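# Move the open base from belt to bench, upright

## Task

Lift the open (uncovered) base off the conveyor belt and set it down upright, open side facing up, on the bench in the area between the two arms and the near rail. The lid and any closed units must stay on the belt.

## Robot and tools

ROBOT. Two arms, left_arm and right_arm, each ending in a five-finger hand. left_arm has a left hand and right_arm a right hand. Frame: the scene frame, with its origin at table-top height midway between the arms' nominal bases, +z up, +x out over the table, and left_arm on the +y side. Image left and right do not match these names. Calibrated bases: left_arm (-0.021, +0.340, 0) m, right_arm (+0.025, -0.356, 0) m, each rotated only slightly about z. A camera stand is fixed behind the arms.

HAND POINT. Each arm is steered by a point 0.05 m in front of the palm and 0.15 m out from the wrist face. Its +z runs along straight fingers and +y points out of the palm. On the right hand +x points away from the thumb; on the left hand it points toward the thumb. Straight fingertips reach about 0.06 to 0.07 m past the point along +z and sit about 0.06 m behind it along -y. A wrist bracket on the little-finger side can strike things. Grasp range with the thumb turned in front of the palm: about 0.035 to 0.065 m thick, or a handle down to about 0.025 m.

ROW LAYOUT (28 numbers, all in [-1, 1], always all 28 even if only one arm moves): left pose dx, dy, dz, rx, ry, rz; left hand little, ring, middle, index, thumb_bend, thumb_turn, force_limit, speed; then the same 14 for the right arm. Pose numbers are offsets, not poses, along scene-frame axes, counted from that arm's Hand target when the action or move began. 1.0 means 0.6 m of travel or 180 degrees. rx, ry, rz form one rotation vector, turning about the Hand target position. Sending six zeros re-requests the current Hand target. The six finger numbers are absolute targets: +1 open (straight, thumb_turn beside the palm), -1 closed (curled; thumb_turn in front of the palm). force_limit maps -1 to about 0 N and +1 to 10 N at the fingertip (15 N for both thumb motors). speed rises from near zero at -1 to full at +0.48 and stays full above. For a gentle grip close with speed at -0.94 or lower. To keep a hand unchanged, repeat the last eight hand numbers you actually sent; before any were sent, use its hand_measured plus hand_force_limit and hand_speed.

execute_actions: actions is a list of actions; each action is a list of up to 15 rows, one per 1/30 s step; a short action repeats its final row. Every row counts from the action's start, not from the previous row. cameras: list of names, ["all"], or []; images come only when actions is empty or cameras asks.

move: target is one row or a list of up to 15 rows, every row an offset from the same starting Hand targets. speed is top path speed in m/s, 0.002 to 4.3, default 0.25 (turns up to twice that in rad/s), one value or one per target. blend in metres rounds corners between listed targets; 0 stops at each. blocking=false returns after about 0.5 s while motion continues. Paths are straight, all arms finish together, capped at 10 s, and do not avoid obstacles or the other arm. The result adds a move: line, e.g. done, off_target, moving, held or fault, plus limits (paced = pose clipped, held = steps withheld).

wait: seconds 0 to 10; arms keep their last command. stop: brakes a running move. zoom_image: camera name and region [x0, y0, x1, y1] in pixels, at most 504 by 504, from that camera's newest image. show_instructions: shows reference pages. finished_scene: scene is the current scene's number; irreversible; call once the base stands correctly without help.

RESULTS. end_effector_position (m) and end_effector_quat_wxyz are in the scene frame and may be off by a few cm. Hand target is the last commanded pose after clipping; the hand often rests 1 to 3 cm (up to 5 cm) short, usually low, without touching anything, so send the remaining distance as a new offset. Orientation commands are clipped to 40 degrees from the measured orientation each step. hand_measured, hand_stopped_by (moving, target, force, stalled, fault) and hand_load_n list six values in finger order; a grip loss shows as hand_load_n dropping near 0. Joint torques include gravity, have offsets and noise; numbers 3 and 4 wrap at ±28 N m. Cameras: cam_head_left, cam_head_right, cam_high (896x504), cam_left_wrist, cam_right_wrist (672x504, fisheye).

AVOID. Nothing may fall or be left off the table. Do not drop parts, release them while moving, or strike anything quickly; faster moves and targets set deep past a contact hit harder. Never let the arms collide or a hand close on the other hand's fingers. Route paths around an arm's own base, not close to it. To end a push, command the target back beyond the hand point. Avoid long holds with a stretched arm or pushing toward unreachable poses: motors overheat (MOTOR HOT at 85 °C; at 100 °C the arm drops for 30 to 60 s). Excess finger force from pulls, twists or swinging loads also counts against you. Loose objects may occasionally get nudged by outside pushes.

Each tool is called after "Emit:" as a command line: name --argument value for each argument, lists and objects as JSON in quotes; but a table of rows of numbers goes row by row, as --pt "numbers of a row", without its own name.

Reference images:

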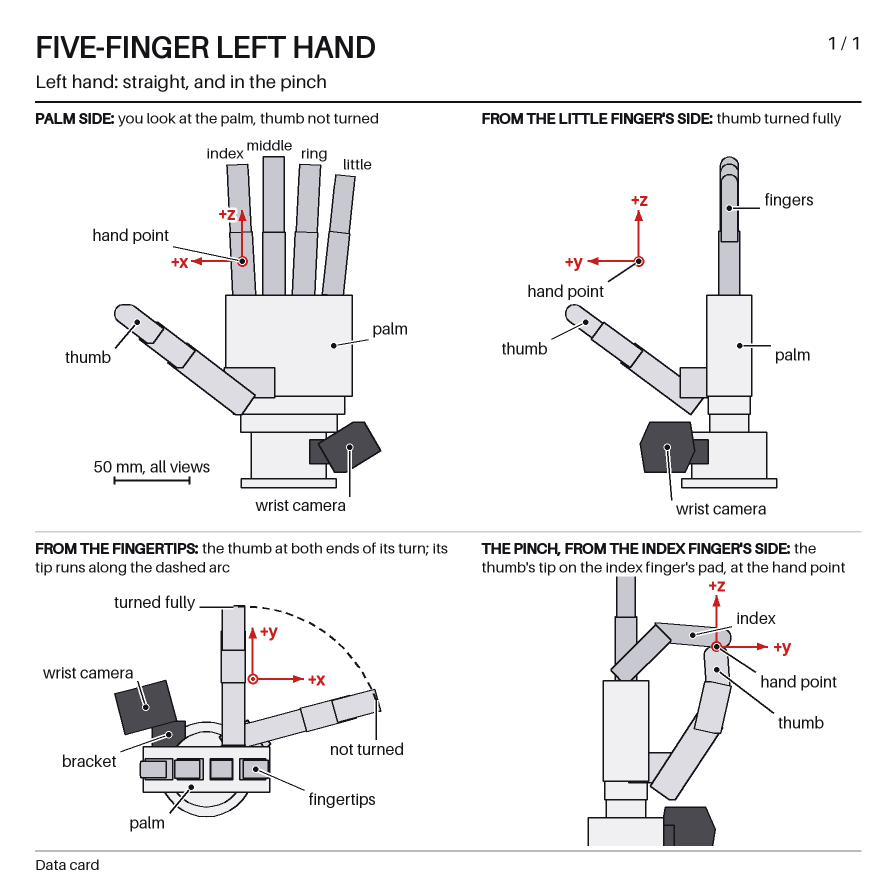

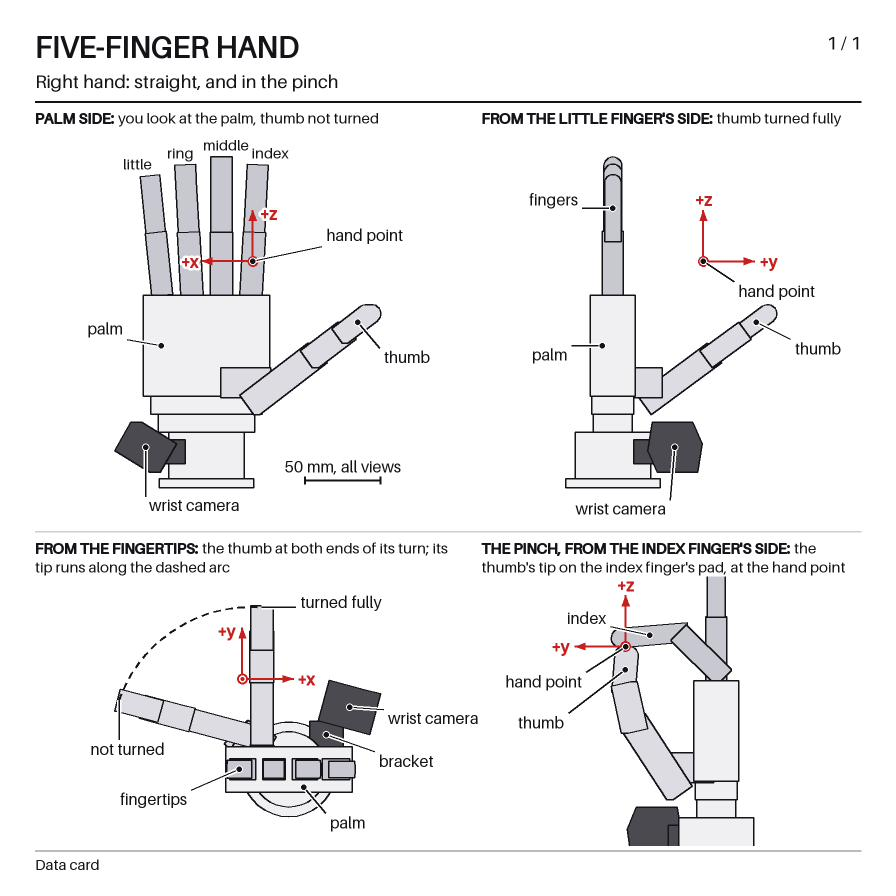

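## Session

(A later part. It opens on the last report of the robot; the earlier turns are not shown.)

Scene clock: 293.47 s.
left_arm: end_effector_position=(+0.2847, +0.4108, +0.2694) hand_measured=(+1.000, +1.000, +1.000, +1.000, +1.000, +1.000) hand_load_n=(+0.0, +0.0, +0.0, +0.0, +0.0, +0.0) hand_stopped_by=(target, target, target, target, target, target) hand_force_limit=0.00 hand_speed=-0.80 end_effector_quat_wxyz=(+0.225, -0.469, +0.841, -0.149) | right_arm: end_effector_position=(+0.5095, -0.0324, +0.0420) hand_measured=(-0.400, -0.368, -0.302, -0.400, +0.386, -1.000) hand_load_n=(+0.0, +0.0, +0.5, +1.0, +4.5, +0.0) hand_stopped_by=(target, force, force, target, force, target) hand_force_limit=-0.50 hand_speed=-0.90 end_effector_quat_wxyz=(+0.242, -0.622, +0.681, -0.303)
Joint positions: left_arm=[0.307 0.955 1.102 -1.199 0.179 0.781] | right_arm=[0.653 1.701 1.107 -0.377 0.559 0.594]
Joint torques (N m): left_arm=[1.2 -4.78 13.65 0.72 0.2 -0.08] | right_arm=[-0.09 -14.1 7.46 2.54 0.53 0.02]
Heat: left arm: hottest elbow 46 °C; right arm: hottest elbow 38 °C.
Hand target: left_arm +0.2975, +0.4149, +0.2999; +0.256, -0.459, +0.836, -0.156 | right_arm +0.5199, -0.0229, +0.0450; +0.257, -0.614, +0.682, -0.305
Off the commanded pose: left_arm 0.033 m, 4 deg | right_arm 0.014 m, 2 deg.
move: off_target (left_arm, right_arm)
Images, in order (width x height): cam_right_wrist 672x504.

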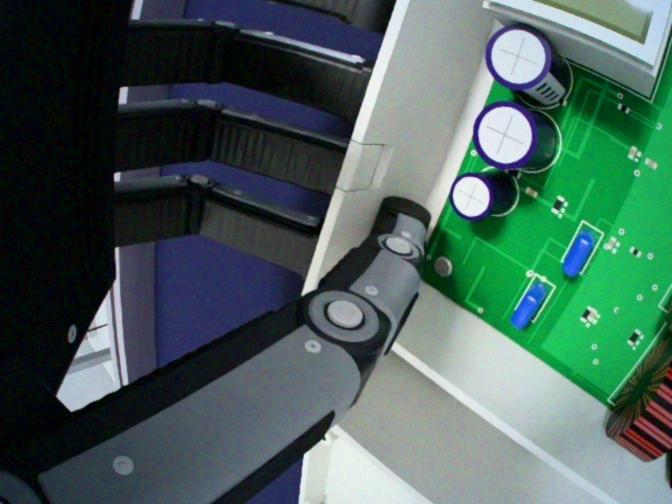

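Emit:
move --target '[0,0,0,0,0,0,1,1,1,1,1,1,0,-0.8, 0,0,0,0,0,0,-0.8,-0.8,-0.8,-0.8,0.0,-1,0.1,-0.92]' --cameras '["cam_right_wrist","cam_high"]'

Emit:
zoom_image --camera "cam_high" --region '[380, 170, 470, 270]'

Scene clock: 299.10 s.
left_arm: end_effector_position=(+0.2847, +0.4108, +0.2694) hand_measured=(+1.000, +1.000, +1.000, +1.000, +1.000, +1.000) hand_load_n=(+0.0, +0.0, +0.0, +0.0, +0.0, +0.0) hand_stopped_by=(target, target, target, target, target, target) hand_force_limit=0.00 hand_speed=-0.80 end_effector_quat_wxyz=(+0.225, -0.469, +0.841, -0.149) | right_arm: end_effector_position=(+0.5095, -0.0324, +0.0420) hand_measured=(-0.800, -0.416, -0.328, -0.418, +0.382, -1.000) hand_load_n=(+0.0, +4.0, +3.0, +6.0, +10.0, +0.5) hand_stopped_by=(target, force, force, force, force, target) hand_force_limit=0.10 hand_speed=-0.92 end_effector_quat_wxyz=(+0.242, -0.622, +0.681, -0.303)
Joint positions: left_arm=[0.307 0.955 1.102 -1.199 0.179 0.781] | right_arm=[0.653 1.701 1.107 -0.377 0.559 0.594]
Joint torques (N m): left_arm=[1.14 -4.78 13.6 0.73 0.18 -0.09] | right_arm=[-0.62 -13.92 7.5 2.7 0.56 0.04]
Heat: left arm: hottest elbow 46 °C; right arm: hottest elbow 38 °C.
Hand target: left_arm +0.2975, +0.4149, +0.2999; +0.256, -0.459, +0.836, -0.156 | right_arm +0.5199, -0.0229, +0.0450; +0.257, -0.614, +0.682, -0.305
Off the commanded pose: left_arm 0.033 m, 4 deg | right_arm 0.014 m, 2 deg.
move: off_target (left_arm, right_arm)
Images, in order (width x height): cam_high 896x504, cam_right_wrist 672x504.

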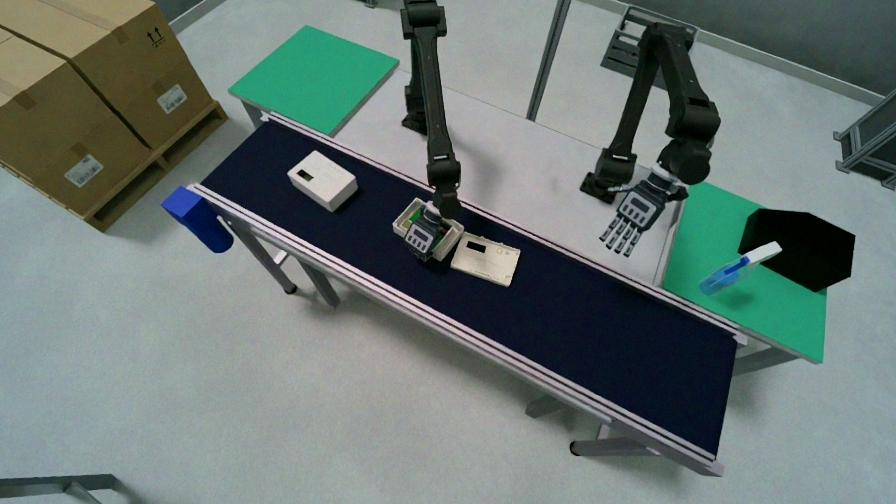

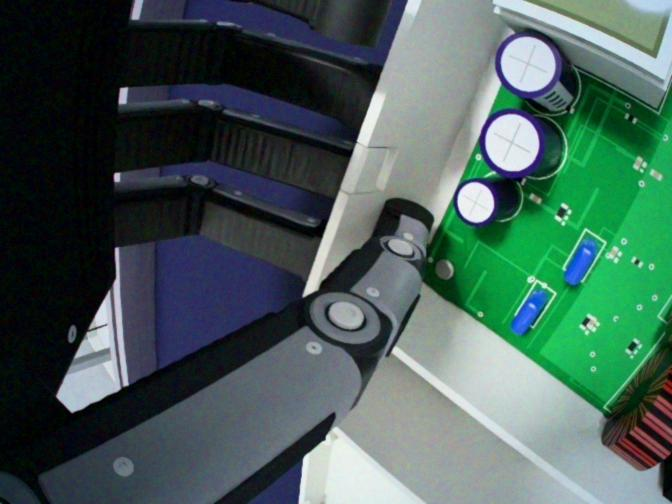

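Scaled by 5.040 from the camera's 896x504 image, which has a finer 1280x720 frame.

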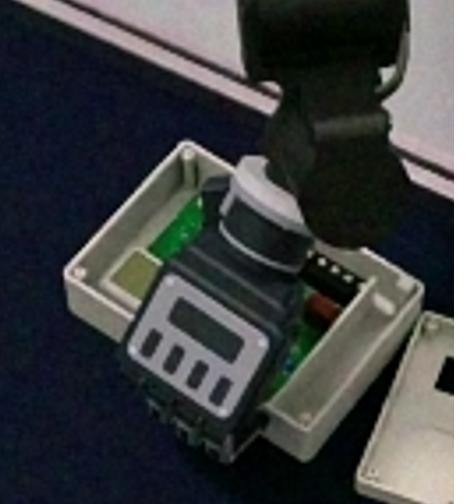

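Emit:
move --target '[0,0,0,0,0,0,1,1,1,1,1,1,0,-0.8, 0,0,0.08,0,0,0,-0.8,-0.8,-0.8,-0.8,0.0,-1,0.1,-0.92]' --cameras '["cam_right_wrist","cam_high","cam_head_left"]' --speed 0.06

Emit:
zoom_image --camera "cam_high" --region '[380, 170, 470, 270]'

Scene clock: 304.67 s.
left_arm: end_effector_position=(+0.2847, +0.4108, +0.2694) hand_measured=(+1.000, +1.000, +1.000, +1.000, +1.000, +1.000) hand_load_n=(+0.0, +0.0, +0.0, +0.0, +0.0, +0.0) hand_stopped_by=(target, target, target, target, target, target) hand_force_limit=0.00 hand_speed=-0.80 end_effector_quat_wxyz=(+0.225, -0.469, +0.841, -0.149) | right_arm: end_effector_position=(+0.4953, -0.0437, +0.0433) hand_measured=(-0.800, -0.418, -0.328, -0.420, +0.382, -1.000) hand_load_n=(+0.0, +1.0, +4.0, +2.0, +10.0, +1.5) hand_stopped_by=(target, force, force, force, force, target) hand_force_limit=0.10 hand_speed=-0.92 end_effector_quat_wxyz=(+0.214, -0.631, +0.682, -0.300)
Joint positions: left_arm=[0.307 0.955 1.102 -1.199 0.179 0.781] | right_arm=[0.653 1.681 1.107 -0.459 0.559 0.6]
Joint torques (N m): left_arm=[1.32 -4.89 13.64 0.77 0.2 -0.08] | right_arm=[-0.38 -17.96 11.26 0.55 0.56 0.02]
Heat: left arm: hottest elbow 46 °C; right arm: hottest elbow 38 °C.
Hand target: left_arm +0.2975, +0.4149, +0.2999; +0.256, -0.459, +0.836, -0.156 | right_arm +0.5199, -0.0229, +0.0930; -0.257, +0.614, -0.682, +0.305
Off the commanded pose: left_arm 0.033 m, 4 deg | right_arm 0.059 m, 5 deg.
move: off_target (left_arm, right_arm)
Images, in order (width x height): cam_head_left 896x504, cam_high 896x504, cam_right_wrist 672x504.

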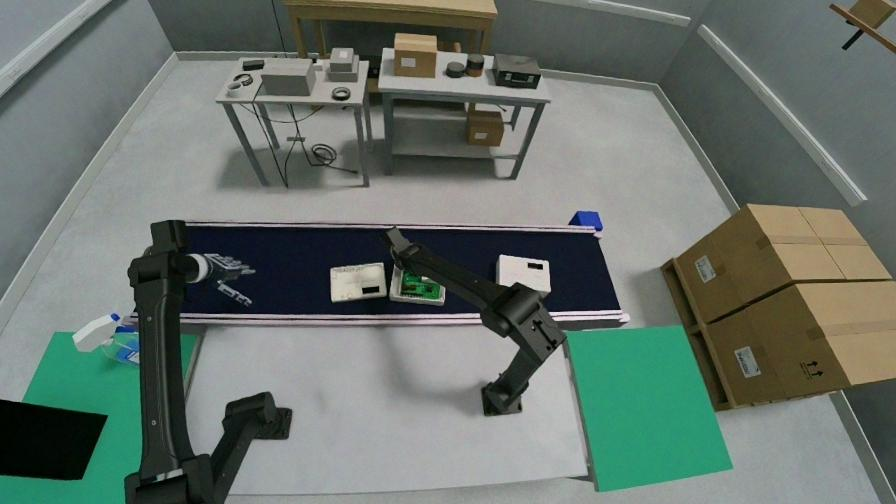

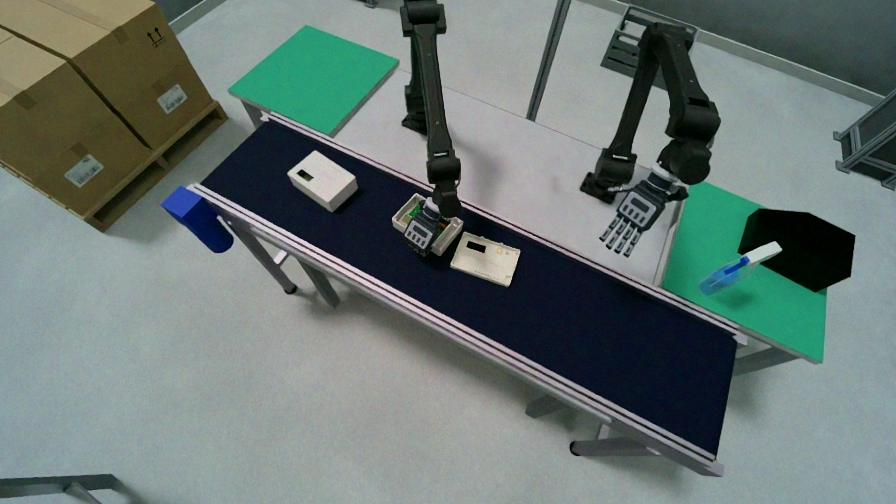

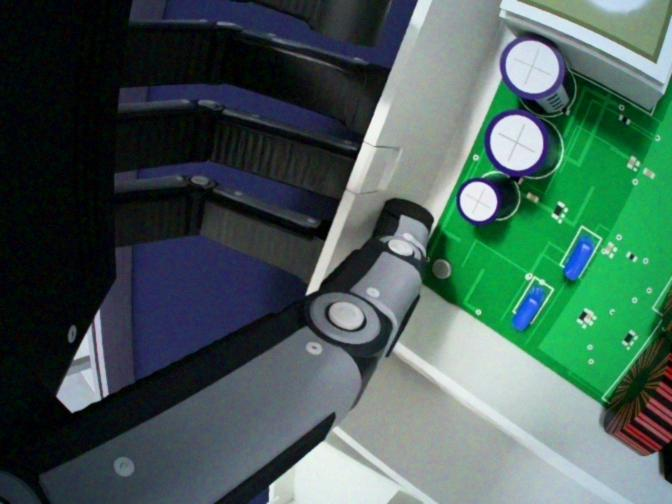

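Scaled by 5.040 from the camera's 896x504 image, which has a finer 1280x720 frame.

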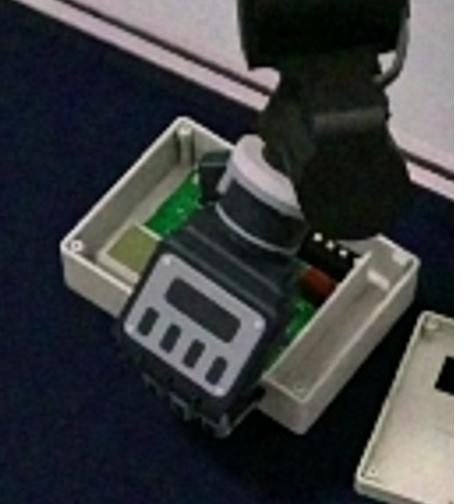

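Emit:
move --target '[0,0,0,0,0,0,1,1,1,1,1,1,0,-0.8, -0.01,0,0.05,0,0,0,-0.8,-0.8,-0.8,-0.8,0.0,-1,0.1,-0.92]' --cameras '["cam_right_wrist","cam_high"]' --speed 0.06

Emit:
zoom_image --camera "cam_high" --region '[380, 160, 480, 270]'

Scene clock: 310.13 s.
left_arm: end_effector_position=(+0.2847, +0.4108, +0.2694) hand_measured=(+1.000, +1.000, +1.000, +1.000, +1.000, +1.000) hand_load_n=(+0.0, +0.0, +0.0, +0.0, +0.0, +0.0) hand_stopped_by=(target, target, target, target, target, target) hand_force_limit=0.00 hand_speed=-0.80 end_effector_quat_wxyz=(+0.225, -0.469, +0.841, -0.149) | right_arm: end_effector_position=(+0.4909, -0.0473, +0.0684) hand_measured=(-0.800, -0.418, -0.328, -0.420, +0.384, -1.000) hand_load_n=(+0.5, +0.0, +3.0, +0.0, +12.5, +2.5) hand_stopped_by=(target, force, force, force, force, target) hand_force_limit=0.10 hand_speed=-0.92 end_effector_quat_wxyz=(+0.208, -0.633, +0.683, -0.300)
Joint positions: left_arm=[0.307 0.955 1.102 -1.199 0.179 0.781] | right_arm=[0.653 1.639 1.132 -0.539 0.559 0.602]
Joint torques (N m): left_arm=[1.2 -5.01 13.68 0.76 0.21 -0.08] | right_arm=[-0.03 -18.08 11.85 0.69 0.78 0.1]
Heat: left arm: hottest elbow 46 °C; right arm: hottest elbow 39 °C.
Hand target: left_arm +0.2975, +0.4149, +0.2999; +0.256, -0.459, +0.836, -0.156 | right_arm +0.5139, -0.0229, +0.1230; -0.257, +0.614, -0.682, +0.305
Off the commanded pose: left_arm 0.033 m, 4 deg | right_arm 0.064 m, 6 deg.
move: off_target (left_arm, right_arm)
Images, in order (width x height): cam_high 896x504, cam_right_wrist 672x504.

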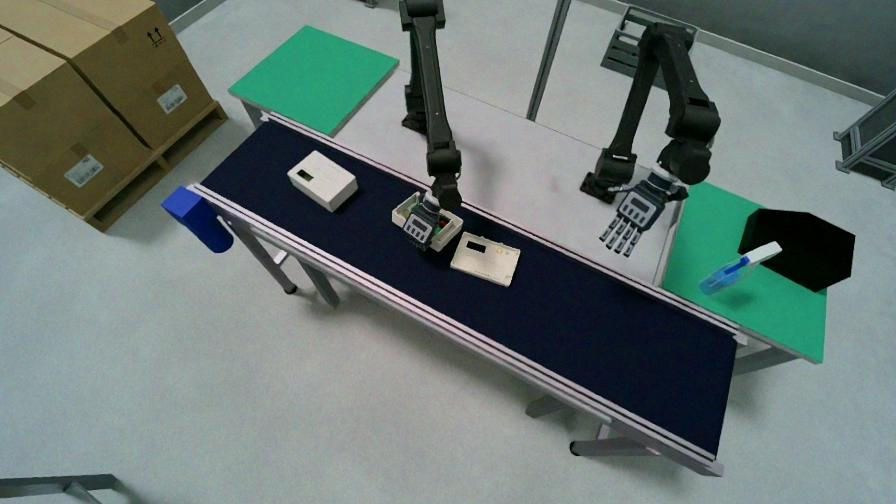

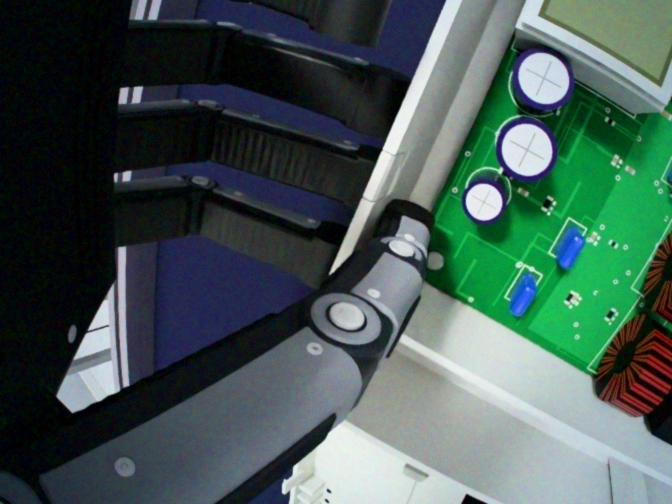

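Scaled by 4.582 from the camera's 896x504 image, which has a finer 1280x720 frame.

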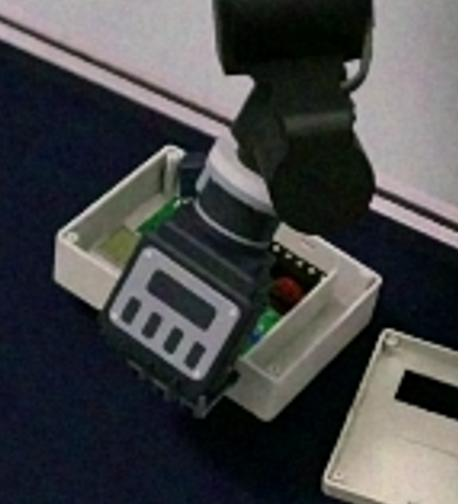

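Emit:
move --target '[0,0,0,0,0,0,1,1,1,1,1,1,0,-0.8, 0,0,0.0,0,0,0,-0.8,-0.82,-0.82,-0.82,0.0,-1,0.2,-0.92]' --cameras '["cam_right_wrist"]' --speed 0.06

Scene clock: 316.87 s.
left_arm: end_effector_position=(+0.2847, +0.4108, +0.2694) hand_measured=(+1.000, +1.000, +1.000, +1.000, +1.000, +1.000) hand_load_n=(+0.0, +0.0, +0.0, +0.0, +0.0, +0.0) hand_stopped_by=(target, target, target, target, target, target) hand_force_limit=0.00 hand_speed=-0.80 end_effector_quat_wxyz=(+0.225, -0.469, +0.841, -0.149) | right_arm: end_effector_position=(+0.4907, -0.0474, +0.0707) hand_measured=(-0.800, -0.528, -0.334, -0.498, +0.384, -1.000) hand_load_n=(+0.0, +5.0, +2.5, +6.0, +16.5, +2.0) hand_stopped_by=(target, force, force, force, force, target) hand_force_limit=0.20 hand_speed=-0.92 end_effector_quat_wxyz=(+0.210, -0.633, +0.682, -0.300)
Joint positions: left_arm=[0.307 0.955 1.102 -1.199 0.179 0.781] | right_arm=[0.653 1.634 1.132 -0.541 0.559 0.6]
Joint torques (N m): left_arm=[1.26 -4.78 13.68 0.72 0.2 -0.08] | right_arm=[-0.44 -17.26 11.86 0.58 0.82 0.15]
Heat: left arm: hottest elbow 46 °C; right arm: hottest elbow 39 °C.
Hand target: left_arm +0.2975, +0.4149, +0.2999; +0.256, -0.459, +0.836, -0.156 | right_arm +0.5139, -0.0229, +0.1230; -0.257, +0.614, -0.682, +0.305
Off the commanded pose: left_arm 0.033 m, 4 deg | right_arm 0.062 m, 6 deg.
move: off_target (left_arm, right_arm)
Images, in order (width x height): cam_right_wrist 672x504.

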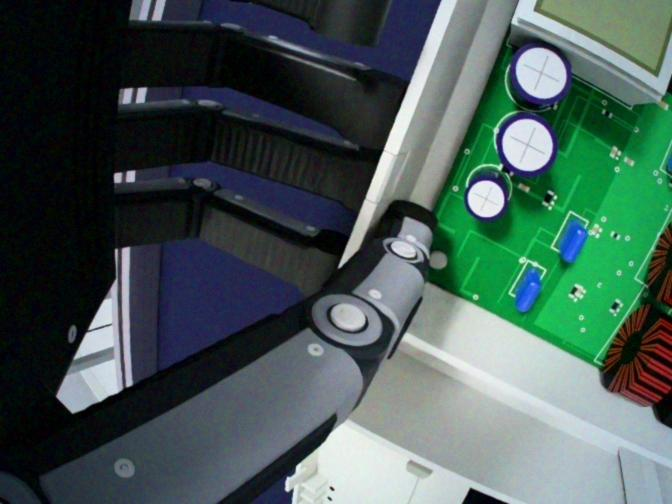

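Emit:
move --target '[0,0,0,0,0,0,1,1,1,1,1,1,0,-0.8, 0,0,0.12,0,0,0,-0.8,-0.82,-0.82,-0.82,0.0,-1,0.2,-0.92]' --cameras '["cam_right_wrist","cam_high"]' --speed 0.06

Emit:
zoom_image --camera "cam_high" --region '[380, 160, 480, 270]'

Scene clock: 321.93 s.
left_arm: end_effector_position=(+0.2847, +0.4108, +0.2694) hand_measured=(+1.000, +1.000, +1.000, +1.000, +1.000, +1.000) hand_load_n=(+0.0, +0.0, +0.0, +0.0, +0.0, +0.0) hand_stopped_by=(target, target, target, target, target, target) hand_force_limit=0.00 hand_speed=-0.80 end_effector_quat_wxyz=(+0.225, -0.469, +0.841, -0.149) | right_arm: end_effector_position=(+0.4944, -0.0443, +0.1319) hand_measured=(-0.800, -0.528, -0.334, -0.500, +0.386, -1.000) hand_load_n=(+0.0, +0.0, +5.0, -0.5, +18.5, +2.5) hand_stopped_by=(target, force, force, force, force, target) hand_force_limit=0.20 hand_speed=-0.92 end_effector_quat_wxyz=(+0.203, -0.634, +0.684, -0.299)
Joint positions: left_arm=[0.307 0.955 1.102 -1.199 0.179 0.781] | right_arm=[0.653 1.586 1.253 -0.725 0.559 0.606]
Joint torques (N m): left_arm=[1.32 -4.95 13.67 0.66 0.2 -0.08] | right_arm=[0.38 -17.67 12.9 0.73 0.75 0.07]
Heat: left arm: hottest elbow 46 °C; right arm: hottest elbow 40 °C.
Hand target: left_arm +0.2975, +0.4149, +0.2999; +0.256, -0.459, +0.836, -0.156 | right_arm +0.5139, -0.0229, +0.1950; -0.257, +0.614, -0.682, +0.305
Off the commanded pose: left_arm 0.033 m, 4 deg | right_arm 0.069 m, 7 deg.
move: off_target (left_arm, right_arm)
Images, in order (width x height): cam_high 896x504, cam_right_wrist 672x504.

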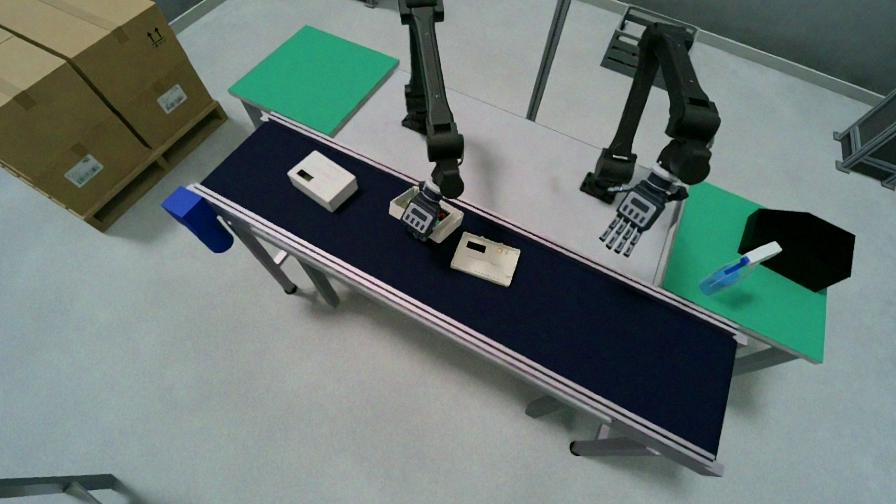

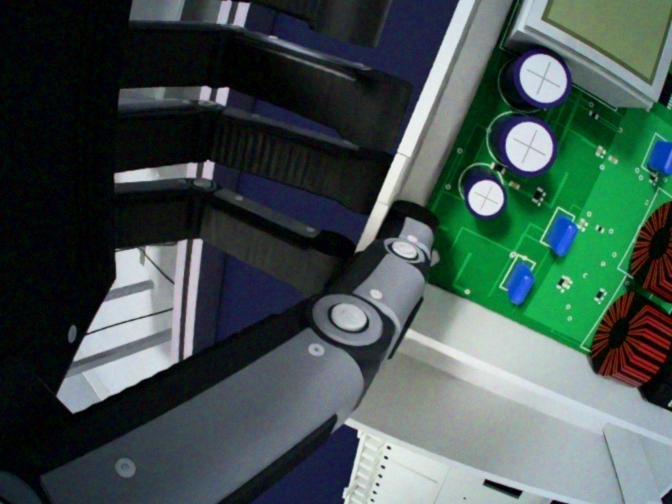

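Scaled by 4.582 from the camera's 896x504 image, which has a finer 1280x720 frame.

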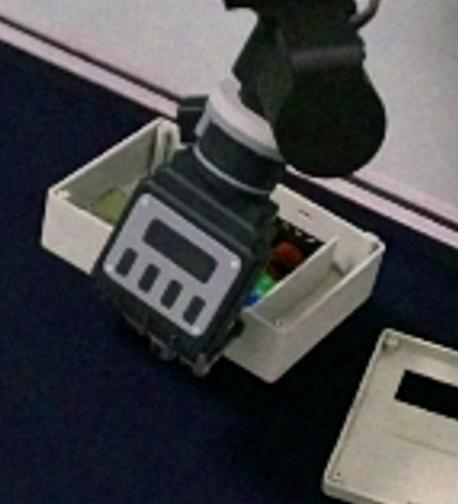

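Emit:
move --pt "0 0 0 0 0 0 1 1 1 1 1 1 0 -0.8 0 0 0.08 0 0 0 -0.8 -0.82 -0.82 -0.82 0.0 -1 0.2 -0.92" --pt "0 0 0 0 0 0 1 1 1 1 1 1 0 -0.8 -0.36 0 0.08 0 0 0 -0.8 -0.82 -0.82 -0.82 0.0 -1 0.2 -0.92" --cameras '["cam_right_wrist","cam_high","cam_head_left"]' --speed 0.1 --blend 0.02

Scene clock: 329.30 s.
left_arm: end_effector_position=(+0.2847, +0.4108, +0.2694) hand_measured=(+1.000, +1.000, +1.000, +1.000, +1.000, +1.000) hand_load_n=(+0.0, +0.0, +0.0, +0.0, +0.0, +0.0) hand_stopped_by=(target, target, target, target, target, target) hand_force_limit=0.00 hand_speed=-0.80 end_effector_quat_wxyz=(+0.225, -0.469, +0.841, -0.149) | right_arm: end_effector_position=(+0.2972, -0.0164, +0.2271) hand_measured=(-0.800, -0.528, -0.334, -0.500, +0.386, -1.000) hand_load_n=(+0.0, +0.0, +4.5, -0.5, +18.5, +2.0) hand_stopped_by=(target, force, force, force, force, target) hand_force_limit=0.20 hand_speed=-0.92 end_effector_quat_wxyz=(+0.244, -0.622, +0.680, -0.302)
Joint positions: left_arm=[0.307 0.955 1.102 -1.199 0.179 0.781] | right_arm=[1.056 1.249 1.16 -1.154 0.742 1.043]
Joint torques (N m): left_arm=[1.2 -5.01 13.68 0.75 0.19 -0.09] | right_arm=[-0.03 -11.28 7.71 0.36 1.16 0.16]
Heat: left arm: hottest elbow 47 °C; right arm: hottest elbow 41 °C.
Hand target: left_arm +0.2975, +0.4149, +0.2999; +0.256, -0.459, +0.836, -0.156 | right_arm +0.2979, -0.0229, +0.2430; +0.257, -0.614, +0.682, -0.305
Off the commanded pose: left_arm 0.033 m, 4 deg | right_arm 0.017 m, 2 deg.
move: off_target (left_arm, right_arm)
Images, in order (width x height): cam_head_left 896x504, cam_high 896x504, cam_right_wrist 672x504.

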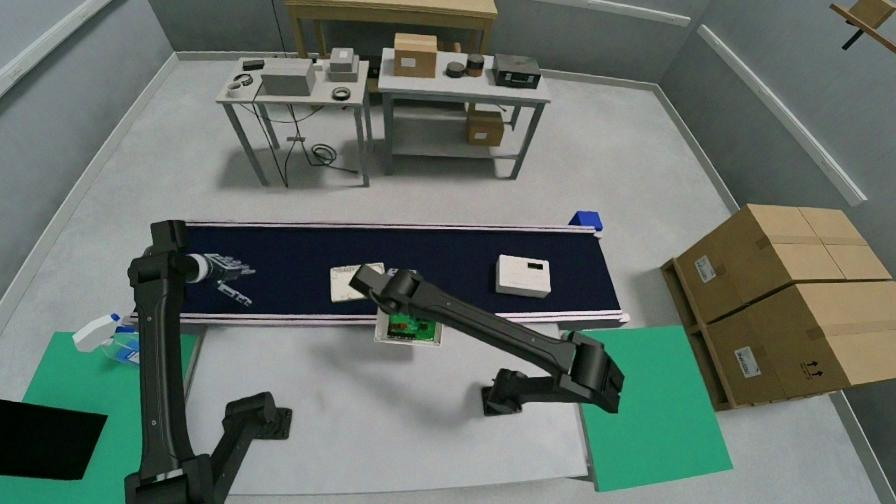

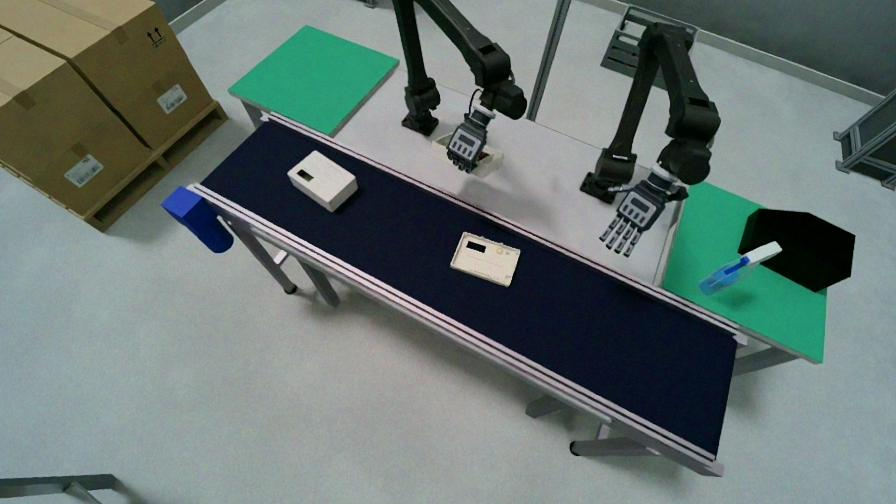

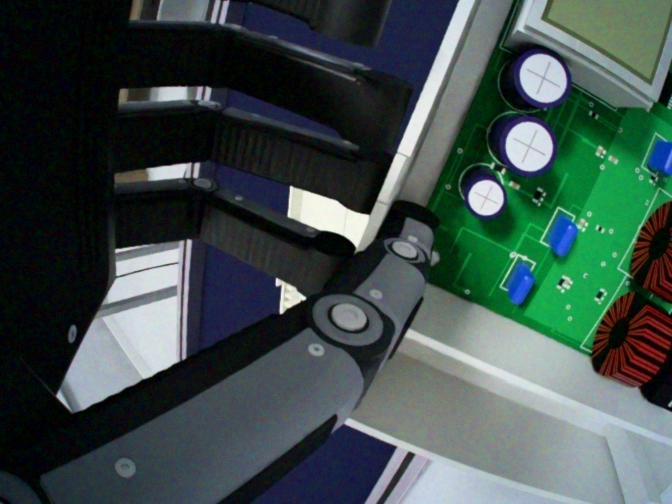

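Emit:
move --pt "0 0 0 0 0 0 1 1 1 1 1 1 0 -0.8 -0.09 0 0 0 0 0 -0.8 -0.82 -0.82 -0.82 0.0 -1 0.2 -0.92" --pt "0 0 0 0 0 0 1 1 1 1 1 1 0 -0.8 -0.1 0 -0.17 0 0 0 -0.8 -0.82 -0.82 -0.82 0.0 -1 0.2 -0.92" --cameras '["cam_right_wrist","cam_high","cam_head_left"]' --speed 0.1 --blend 0.02

Emit:
zoom_image --camera "cam_high" --region '[400, 80, 560, 230]'

Emit:
zoom_image --camera "cam_head_left" --region '[320, 260, 520, 420]'

Scene clock: 336.30 s.
left_arm: end_effector_position=(+0.2847, +0.4108, +0.2694) hand_measured=(+1.000, +1.000, +1.000, +1.000, +1.000, +1.000) hand_load_n=(+0.0, +0.0, +0.0, +0.0, +0.0, +0.0) hand_stopped_by=(target, target, target, target, target, target) hand_force_limit=0.00 hand_speed=-0.80 end_effector_quat_wxyz=(+0.225, -0.469, +0.841, -0.149) | right_arm: end_effector_position=(+0.2370, -0.0328, +0.1352) hand_measured=(-0.800, -0.528, -0.334, -0.500, +0.386, -1.000) hand_load_n=(+0.0, +0.0, +4.5, -0.5, +18.5, +2.0) hand_stopped_by=(target, force, force, force, force, target) hand_force_limit=0.20 hand_speed=-0.92 end_effector_quat_wxyz=(+0.239, -0.617, +0.683, -0.308)
Joint positions: left_arm=[0.307 0.955 1.102 -1.199 0.179 0.781] | right_arm=[1.199 1.23 0.905 -1.073 0.786 1.257]
Joint torques (N m): left_arm=[1.26 -4.95 13.63 0.73 0.2 -0.07] | right_arm=[0.67 -7.59 7.17 1.57 1.26 0.01]
Heat: left arm: hottest elbow 47 °C; right arm: hottest elbow 41 °C.
Hand target: left_arm +0.2975, +0.4149, +0.2999; +0.256, -0.459, +0.836, -0.156 | right_arm +0.2379, -0.0229, +0.1410; +0.257, -0.614, +0.682, -0.305
Off the commanded pose: left_arm 0.033 m, 4 deg | right_arm 0.011 m, 2 deg.
move: off_target (left_arm, right_arm)
Images, in order (width x height): cam_head_left 896x504, cam_high 896x504, cam_right_wrist 672x504.

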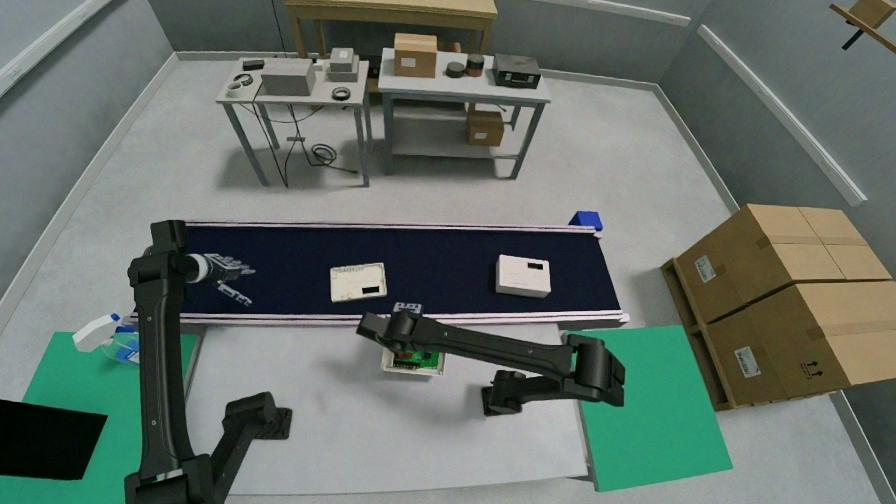

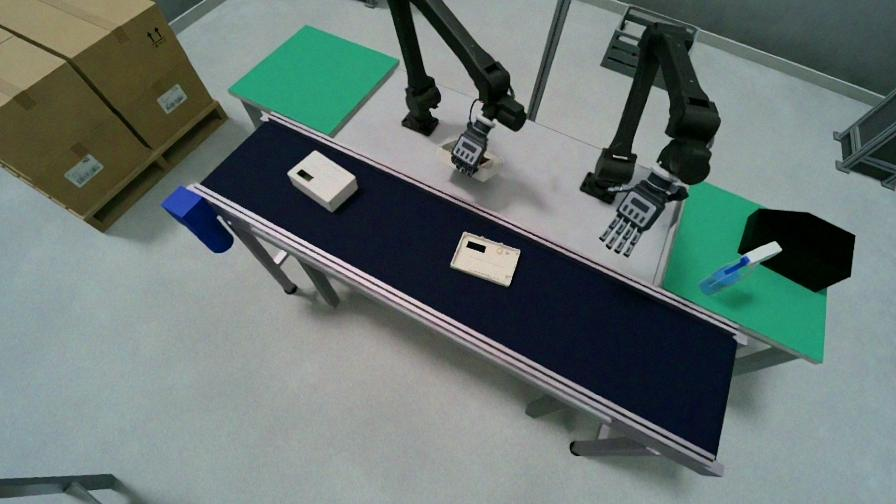

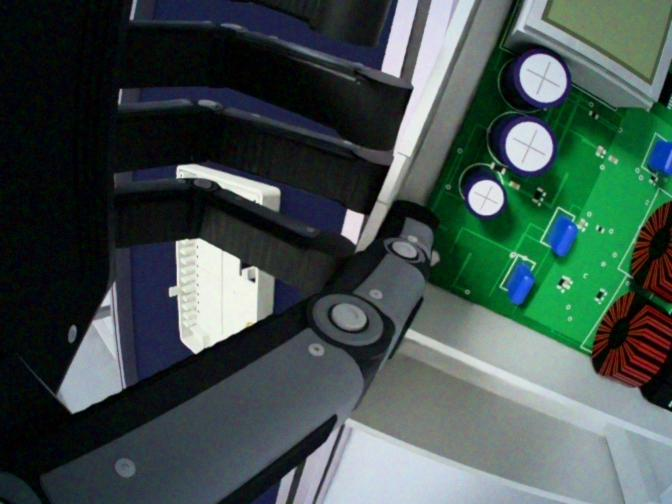

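Scaled by 3.150 from the camera's 896x504 image, which has a finer 1280x720 frame.

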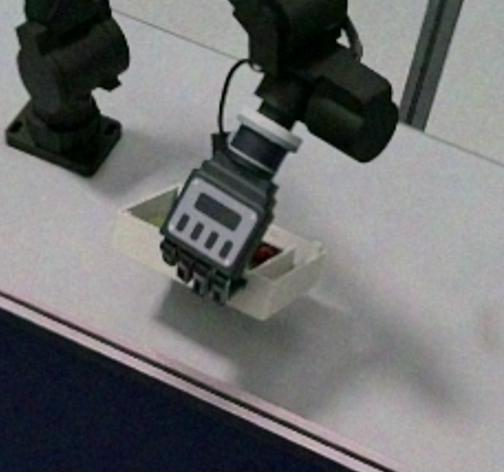

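Scaled by 2.520 from the camera's 896x504 image, which has a finer 1280x720 frame.

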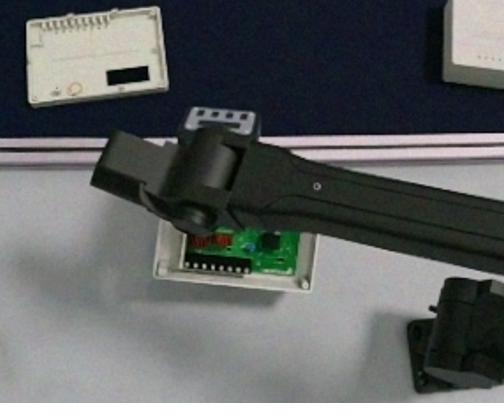

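Emit:
move --target '[0,0,0,0,0,0,1,1,1,1,1,1,0,-0.8, 0,0,-0.08,0,0,0,-0.8,-0.82,-0.82,-0.82,0.0,-1,0.2,-0.92]' --cameras '["cam_high"]' --speed 0.05

Emit:
zoom_image --camera "cam_high" --region '[420, 100, 520, 200]'

Scene clock: 340.50 s.
left_arm: end_effector_position=(+0.2847, +0.4108, +0.2694) hand_measured=(+1.000, +1.000, +1.000, +1.000, +1.000, +1.000) hand_load_n=(+0.0, +0.0, +0.0, +0.0, +0.0, +0.0) hand_stopped_by=(target, target, target, target, target, target) hand_force_limit=0.00 hand_speed=-0.80 end_effector_quat_wxyz=(+0.225, -0.469, +0.841, -0.149) | right_arm: end_effector_position=(+0.2374, -0.0319, +0.0901) hand_measured=(-0.800, -0.528, -0.334, -0.500, +0.386, -1.000) hand_load_n=(+0.0, +0.0, +5.0, +0.0, +18.0, +2.0) hand_stopped_by=(target, force, force, force, force, target) hand_force_limit=0.20 hand_speed=-0.92 end_effector_quat_wxyz=(+0.242, -0.616, +0.685, -0.306)
Joint positions: left_arm=[0.307 0.955 1.102 -1.199 0.179 0.781] | right_arm=[1.199 1.281 0.819 -0.93 0.786 1.258]
Joint torques (N m): left_arm=[1.26 -4.72 13.65 0.76 0.21 -0.09] | right_arm=[-0.67 -8.23 6.63 1.88 1.21 0]
Heat: left arm: hottest elbow 47 °C; right arm: hottest elbow 40 °C.
Hand target: left_arm +0.2975, +0.4149, +0.2999; +0.256, -0.459, +0.836, -0.156 | right_arm +0.2379, -0.0229, +0.0930; +0.257, -0.614, +0.682, -0.305
Off the commanded pose: left_arm 0.033 m, 4 deg | right_arm 0.009 m, 2 deg.
move: off_target (left_arm)
Images, in order (width x height): cam_high 896x504.

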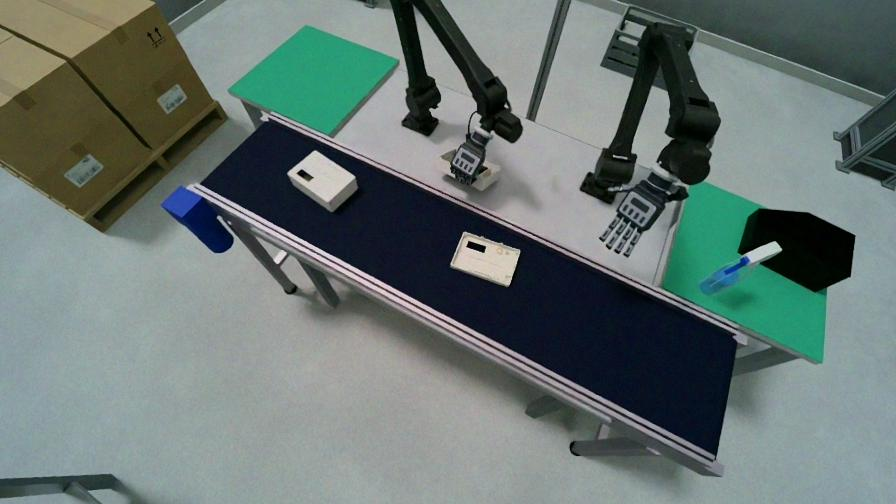

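Scaled by 5.040 from the camera's 896x504 image, which has a finer 1280x720 frame.

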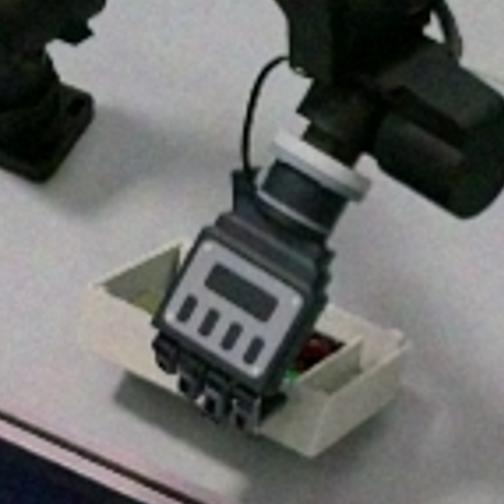

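Emit:
move --target '[0,0,0,0,0,0,1,1,1,1,1,1,0,-0.8, 0,0,-0.06,0,0,0,-0.8,-0.82,-0.82,-0.82,0.0,-1,0.2,-0.92]' --cameras '["cam_high","cam_right_wrist"]' --speed 0.04

Emit:
zoom_image --camera "cam_high" --region '[420, 100, 520, 200]'

Scene clock: 344.80 s.
left_arm: end_effector_position=(+0.2847, +0.4108, +0.2694) hand_measured=(+1.000, +1.000, +1.000, +1.000, +1.000, +1.000) hand_load_n=(+0.0, +0.0, +0.0, +0.0, +0.0, +0.0) hand_stopped_by=(target, target, target, target, target, target) hand_force_limit=0.00 hand_speed=-0.80 end_effector_quat_wxyz=(+0.225, -0.469, +0.841, -0.149) | right_arm: end_effector_position=(+0.2431, -0.0279, +0.0686) hand_measured=(-0.800, -0.528, -0.334, -0.500, +0.386, -1.000) hand_load_n=(+0.0, -5.0, +0.0, +3.5, +19.0, +1.0) hand_stopped_by=(target, force, force, force, force, target) hand_force_limit=0.20 hand_speed=-0.92 end_effector_quat_wxyz=(+0.254, -0.617, +0.676, -0.313)
Joint positions: left_arm=[0.307 0.955 1.102 -1.199 0.179 0.781] | right_arm=[1.199 1.319 0.779 -0.821 0.809 1.229]
Joint torques (N m): left_arm=[1.2 -4.72 13.7 0.76 0.18 -0.08] | right_arm=[-0.09 -7.18 5.09 1.87 0.39 0.29]
Heat: left arm: hottest elbow 47 °C; right arm: hottest elbow 40 °C.
Hand target: left_arm +0.2975, +0.4149, +0.2999; +0.256, -0.459, +0.836, -0.156 | right_arm +0.2379, -0.0229, +0.0570; +0.257, -0.614, +0.682, -0.305
Off the commanded pose: left_arm 0.033 m, 4 deg | right_arm 0.014 m, 1 deg.
move: off_target (left_arm, right_arm)
Images, in order (width x height): cam_high 896x504, cam_right_wrist 672x504.

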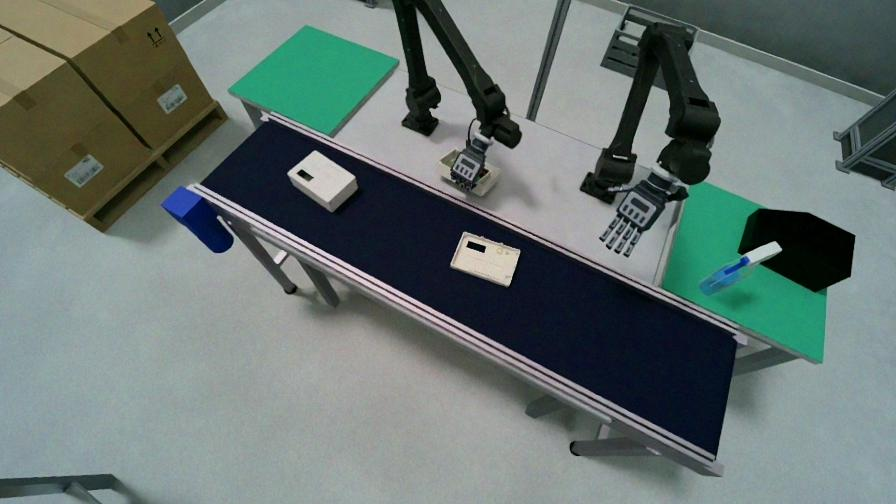

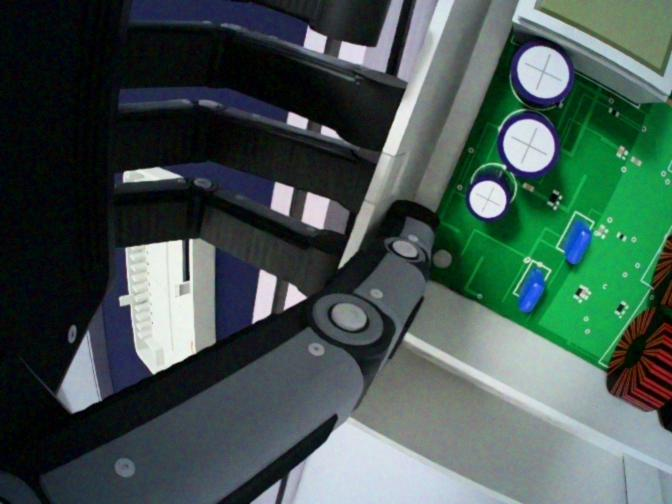

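Scaled by 5.040 from the camera's 896x504 image, which has a finer 1280x720 frame.

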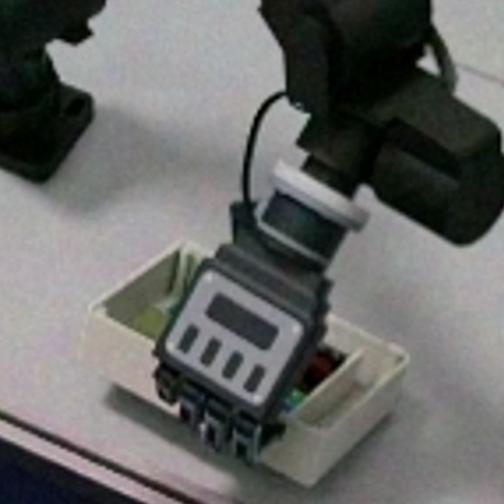

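Emit:
move --target '[0,0,0,0,0,0,1,1,1,1,1,1,0,-0.8, 0,0,-0.04,0,0,0,-0.8,-0.82,-0.82,-0.82,0.0,-1,0.2,-0.92]' --cameras '["cam_high","cam_right_wrist"]' --speed 0.03

Emit:
zoom_image --camera "cam_high" --region '[420, 100, 520, 200]'

Scene clock: 349.13 s.
left_arm: end_effector_position=(+0.2847, +0.4108, +0.2694) hand_measured=(+1.000, +1.000, +1.000, +1.000, +1.000, +1.000) hand_load_n=(+0.0, +0.0, +0.0, +0.0, +0.0, -0.5) hand_stopped_by=(target, target, target, target, target, target) hand_force_limit=0.00 hand_speed=-0.80 end_effector_quat_wxyz=(+0.225, -0.469, +0.841, -0.149) | right_arm: end_effector_position=(+0.2411, -0.0309, +0.0418) hand_measured=(-0.800, -0.528, -0.334, -0.498, +0.388, -1.000) hand_load_n=(+0.0, +1.0, +0.0, +10.0, +28.0, +1.0) hand_stopped_by=(target, force, force, force, force, target) hand_force_limit=0.20 hand_speed=-0.92 end_effector_quat_wxyz=(+0.248, -0.621, +0.674, -0.314)
Joint positions: left_arm=[0.307 0.955 1.102 -1.199 0.179 0.781] | right_arm=[1.199 1.364 0.741 -0.751 0.804 1.224]
Joint torques (N m): left_arm=[1.14 -4.84 13.64 0.69 0.2 -0.09] | right_arm=[-0.09 -7.18 5.04 2.22 0.32 0.32]
Heat: left arm: hottest elbow 47 °C; right arm: hottest elbow 39 °C.
Hand target: left_arm +0.2975, +0.4149, +0.2999; +0.256, -0.459, +0.836, -0.156 | right_arm +0.2379, -0.0229, +0.0330; -0.257, +0.614, -0.682, +0.305
Off the commanded pose: left_arm 0.033 m, 4 deg | right_arm 0.012 m, 2 deg.
move: off_target (left_arm, right_arm)
Images, in order (width x height): cam_high 896x504, cam_right_wrist 672x504.

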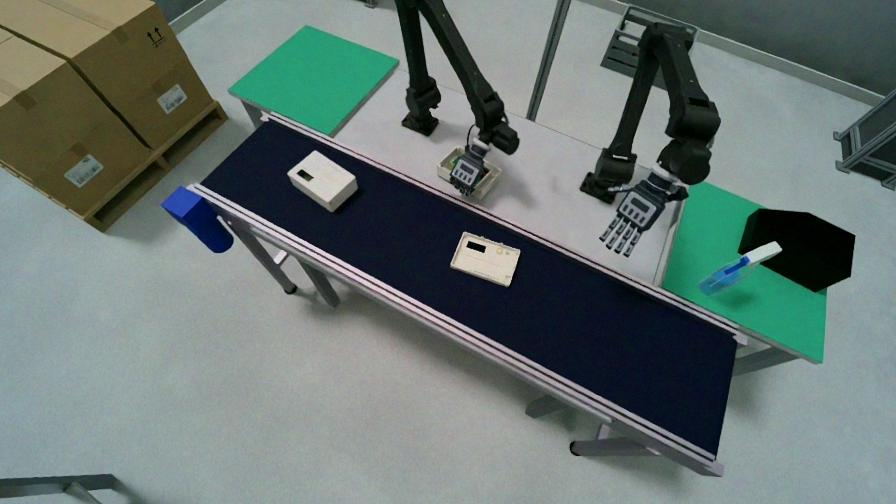

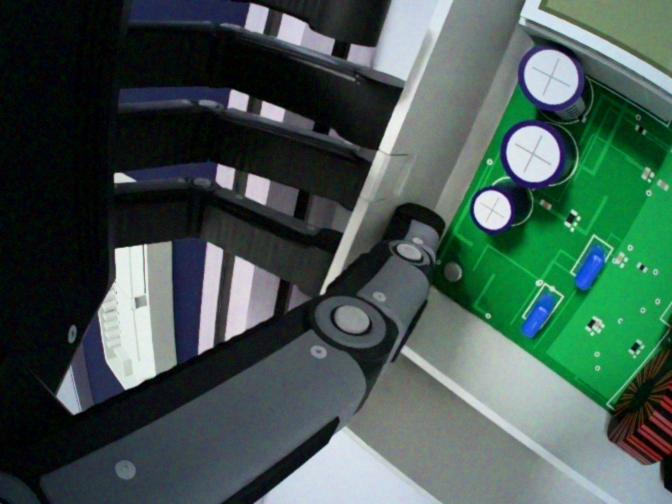

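Scaled by 5.040 from the camera's 896x504 image, which has a finer 1280x720 frame.

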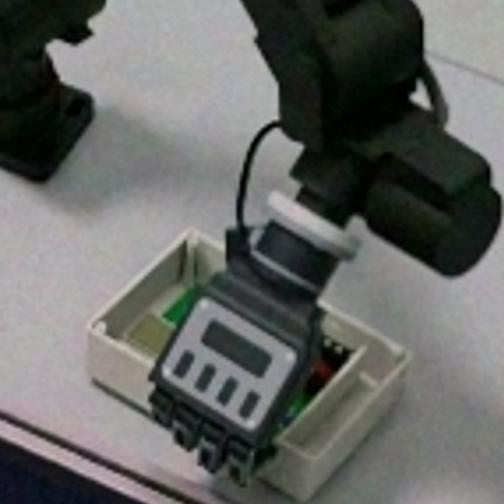

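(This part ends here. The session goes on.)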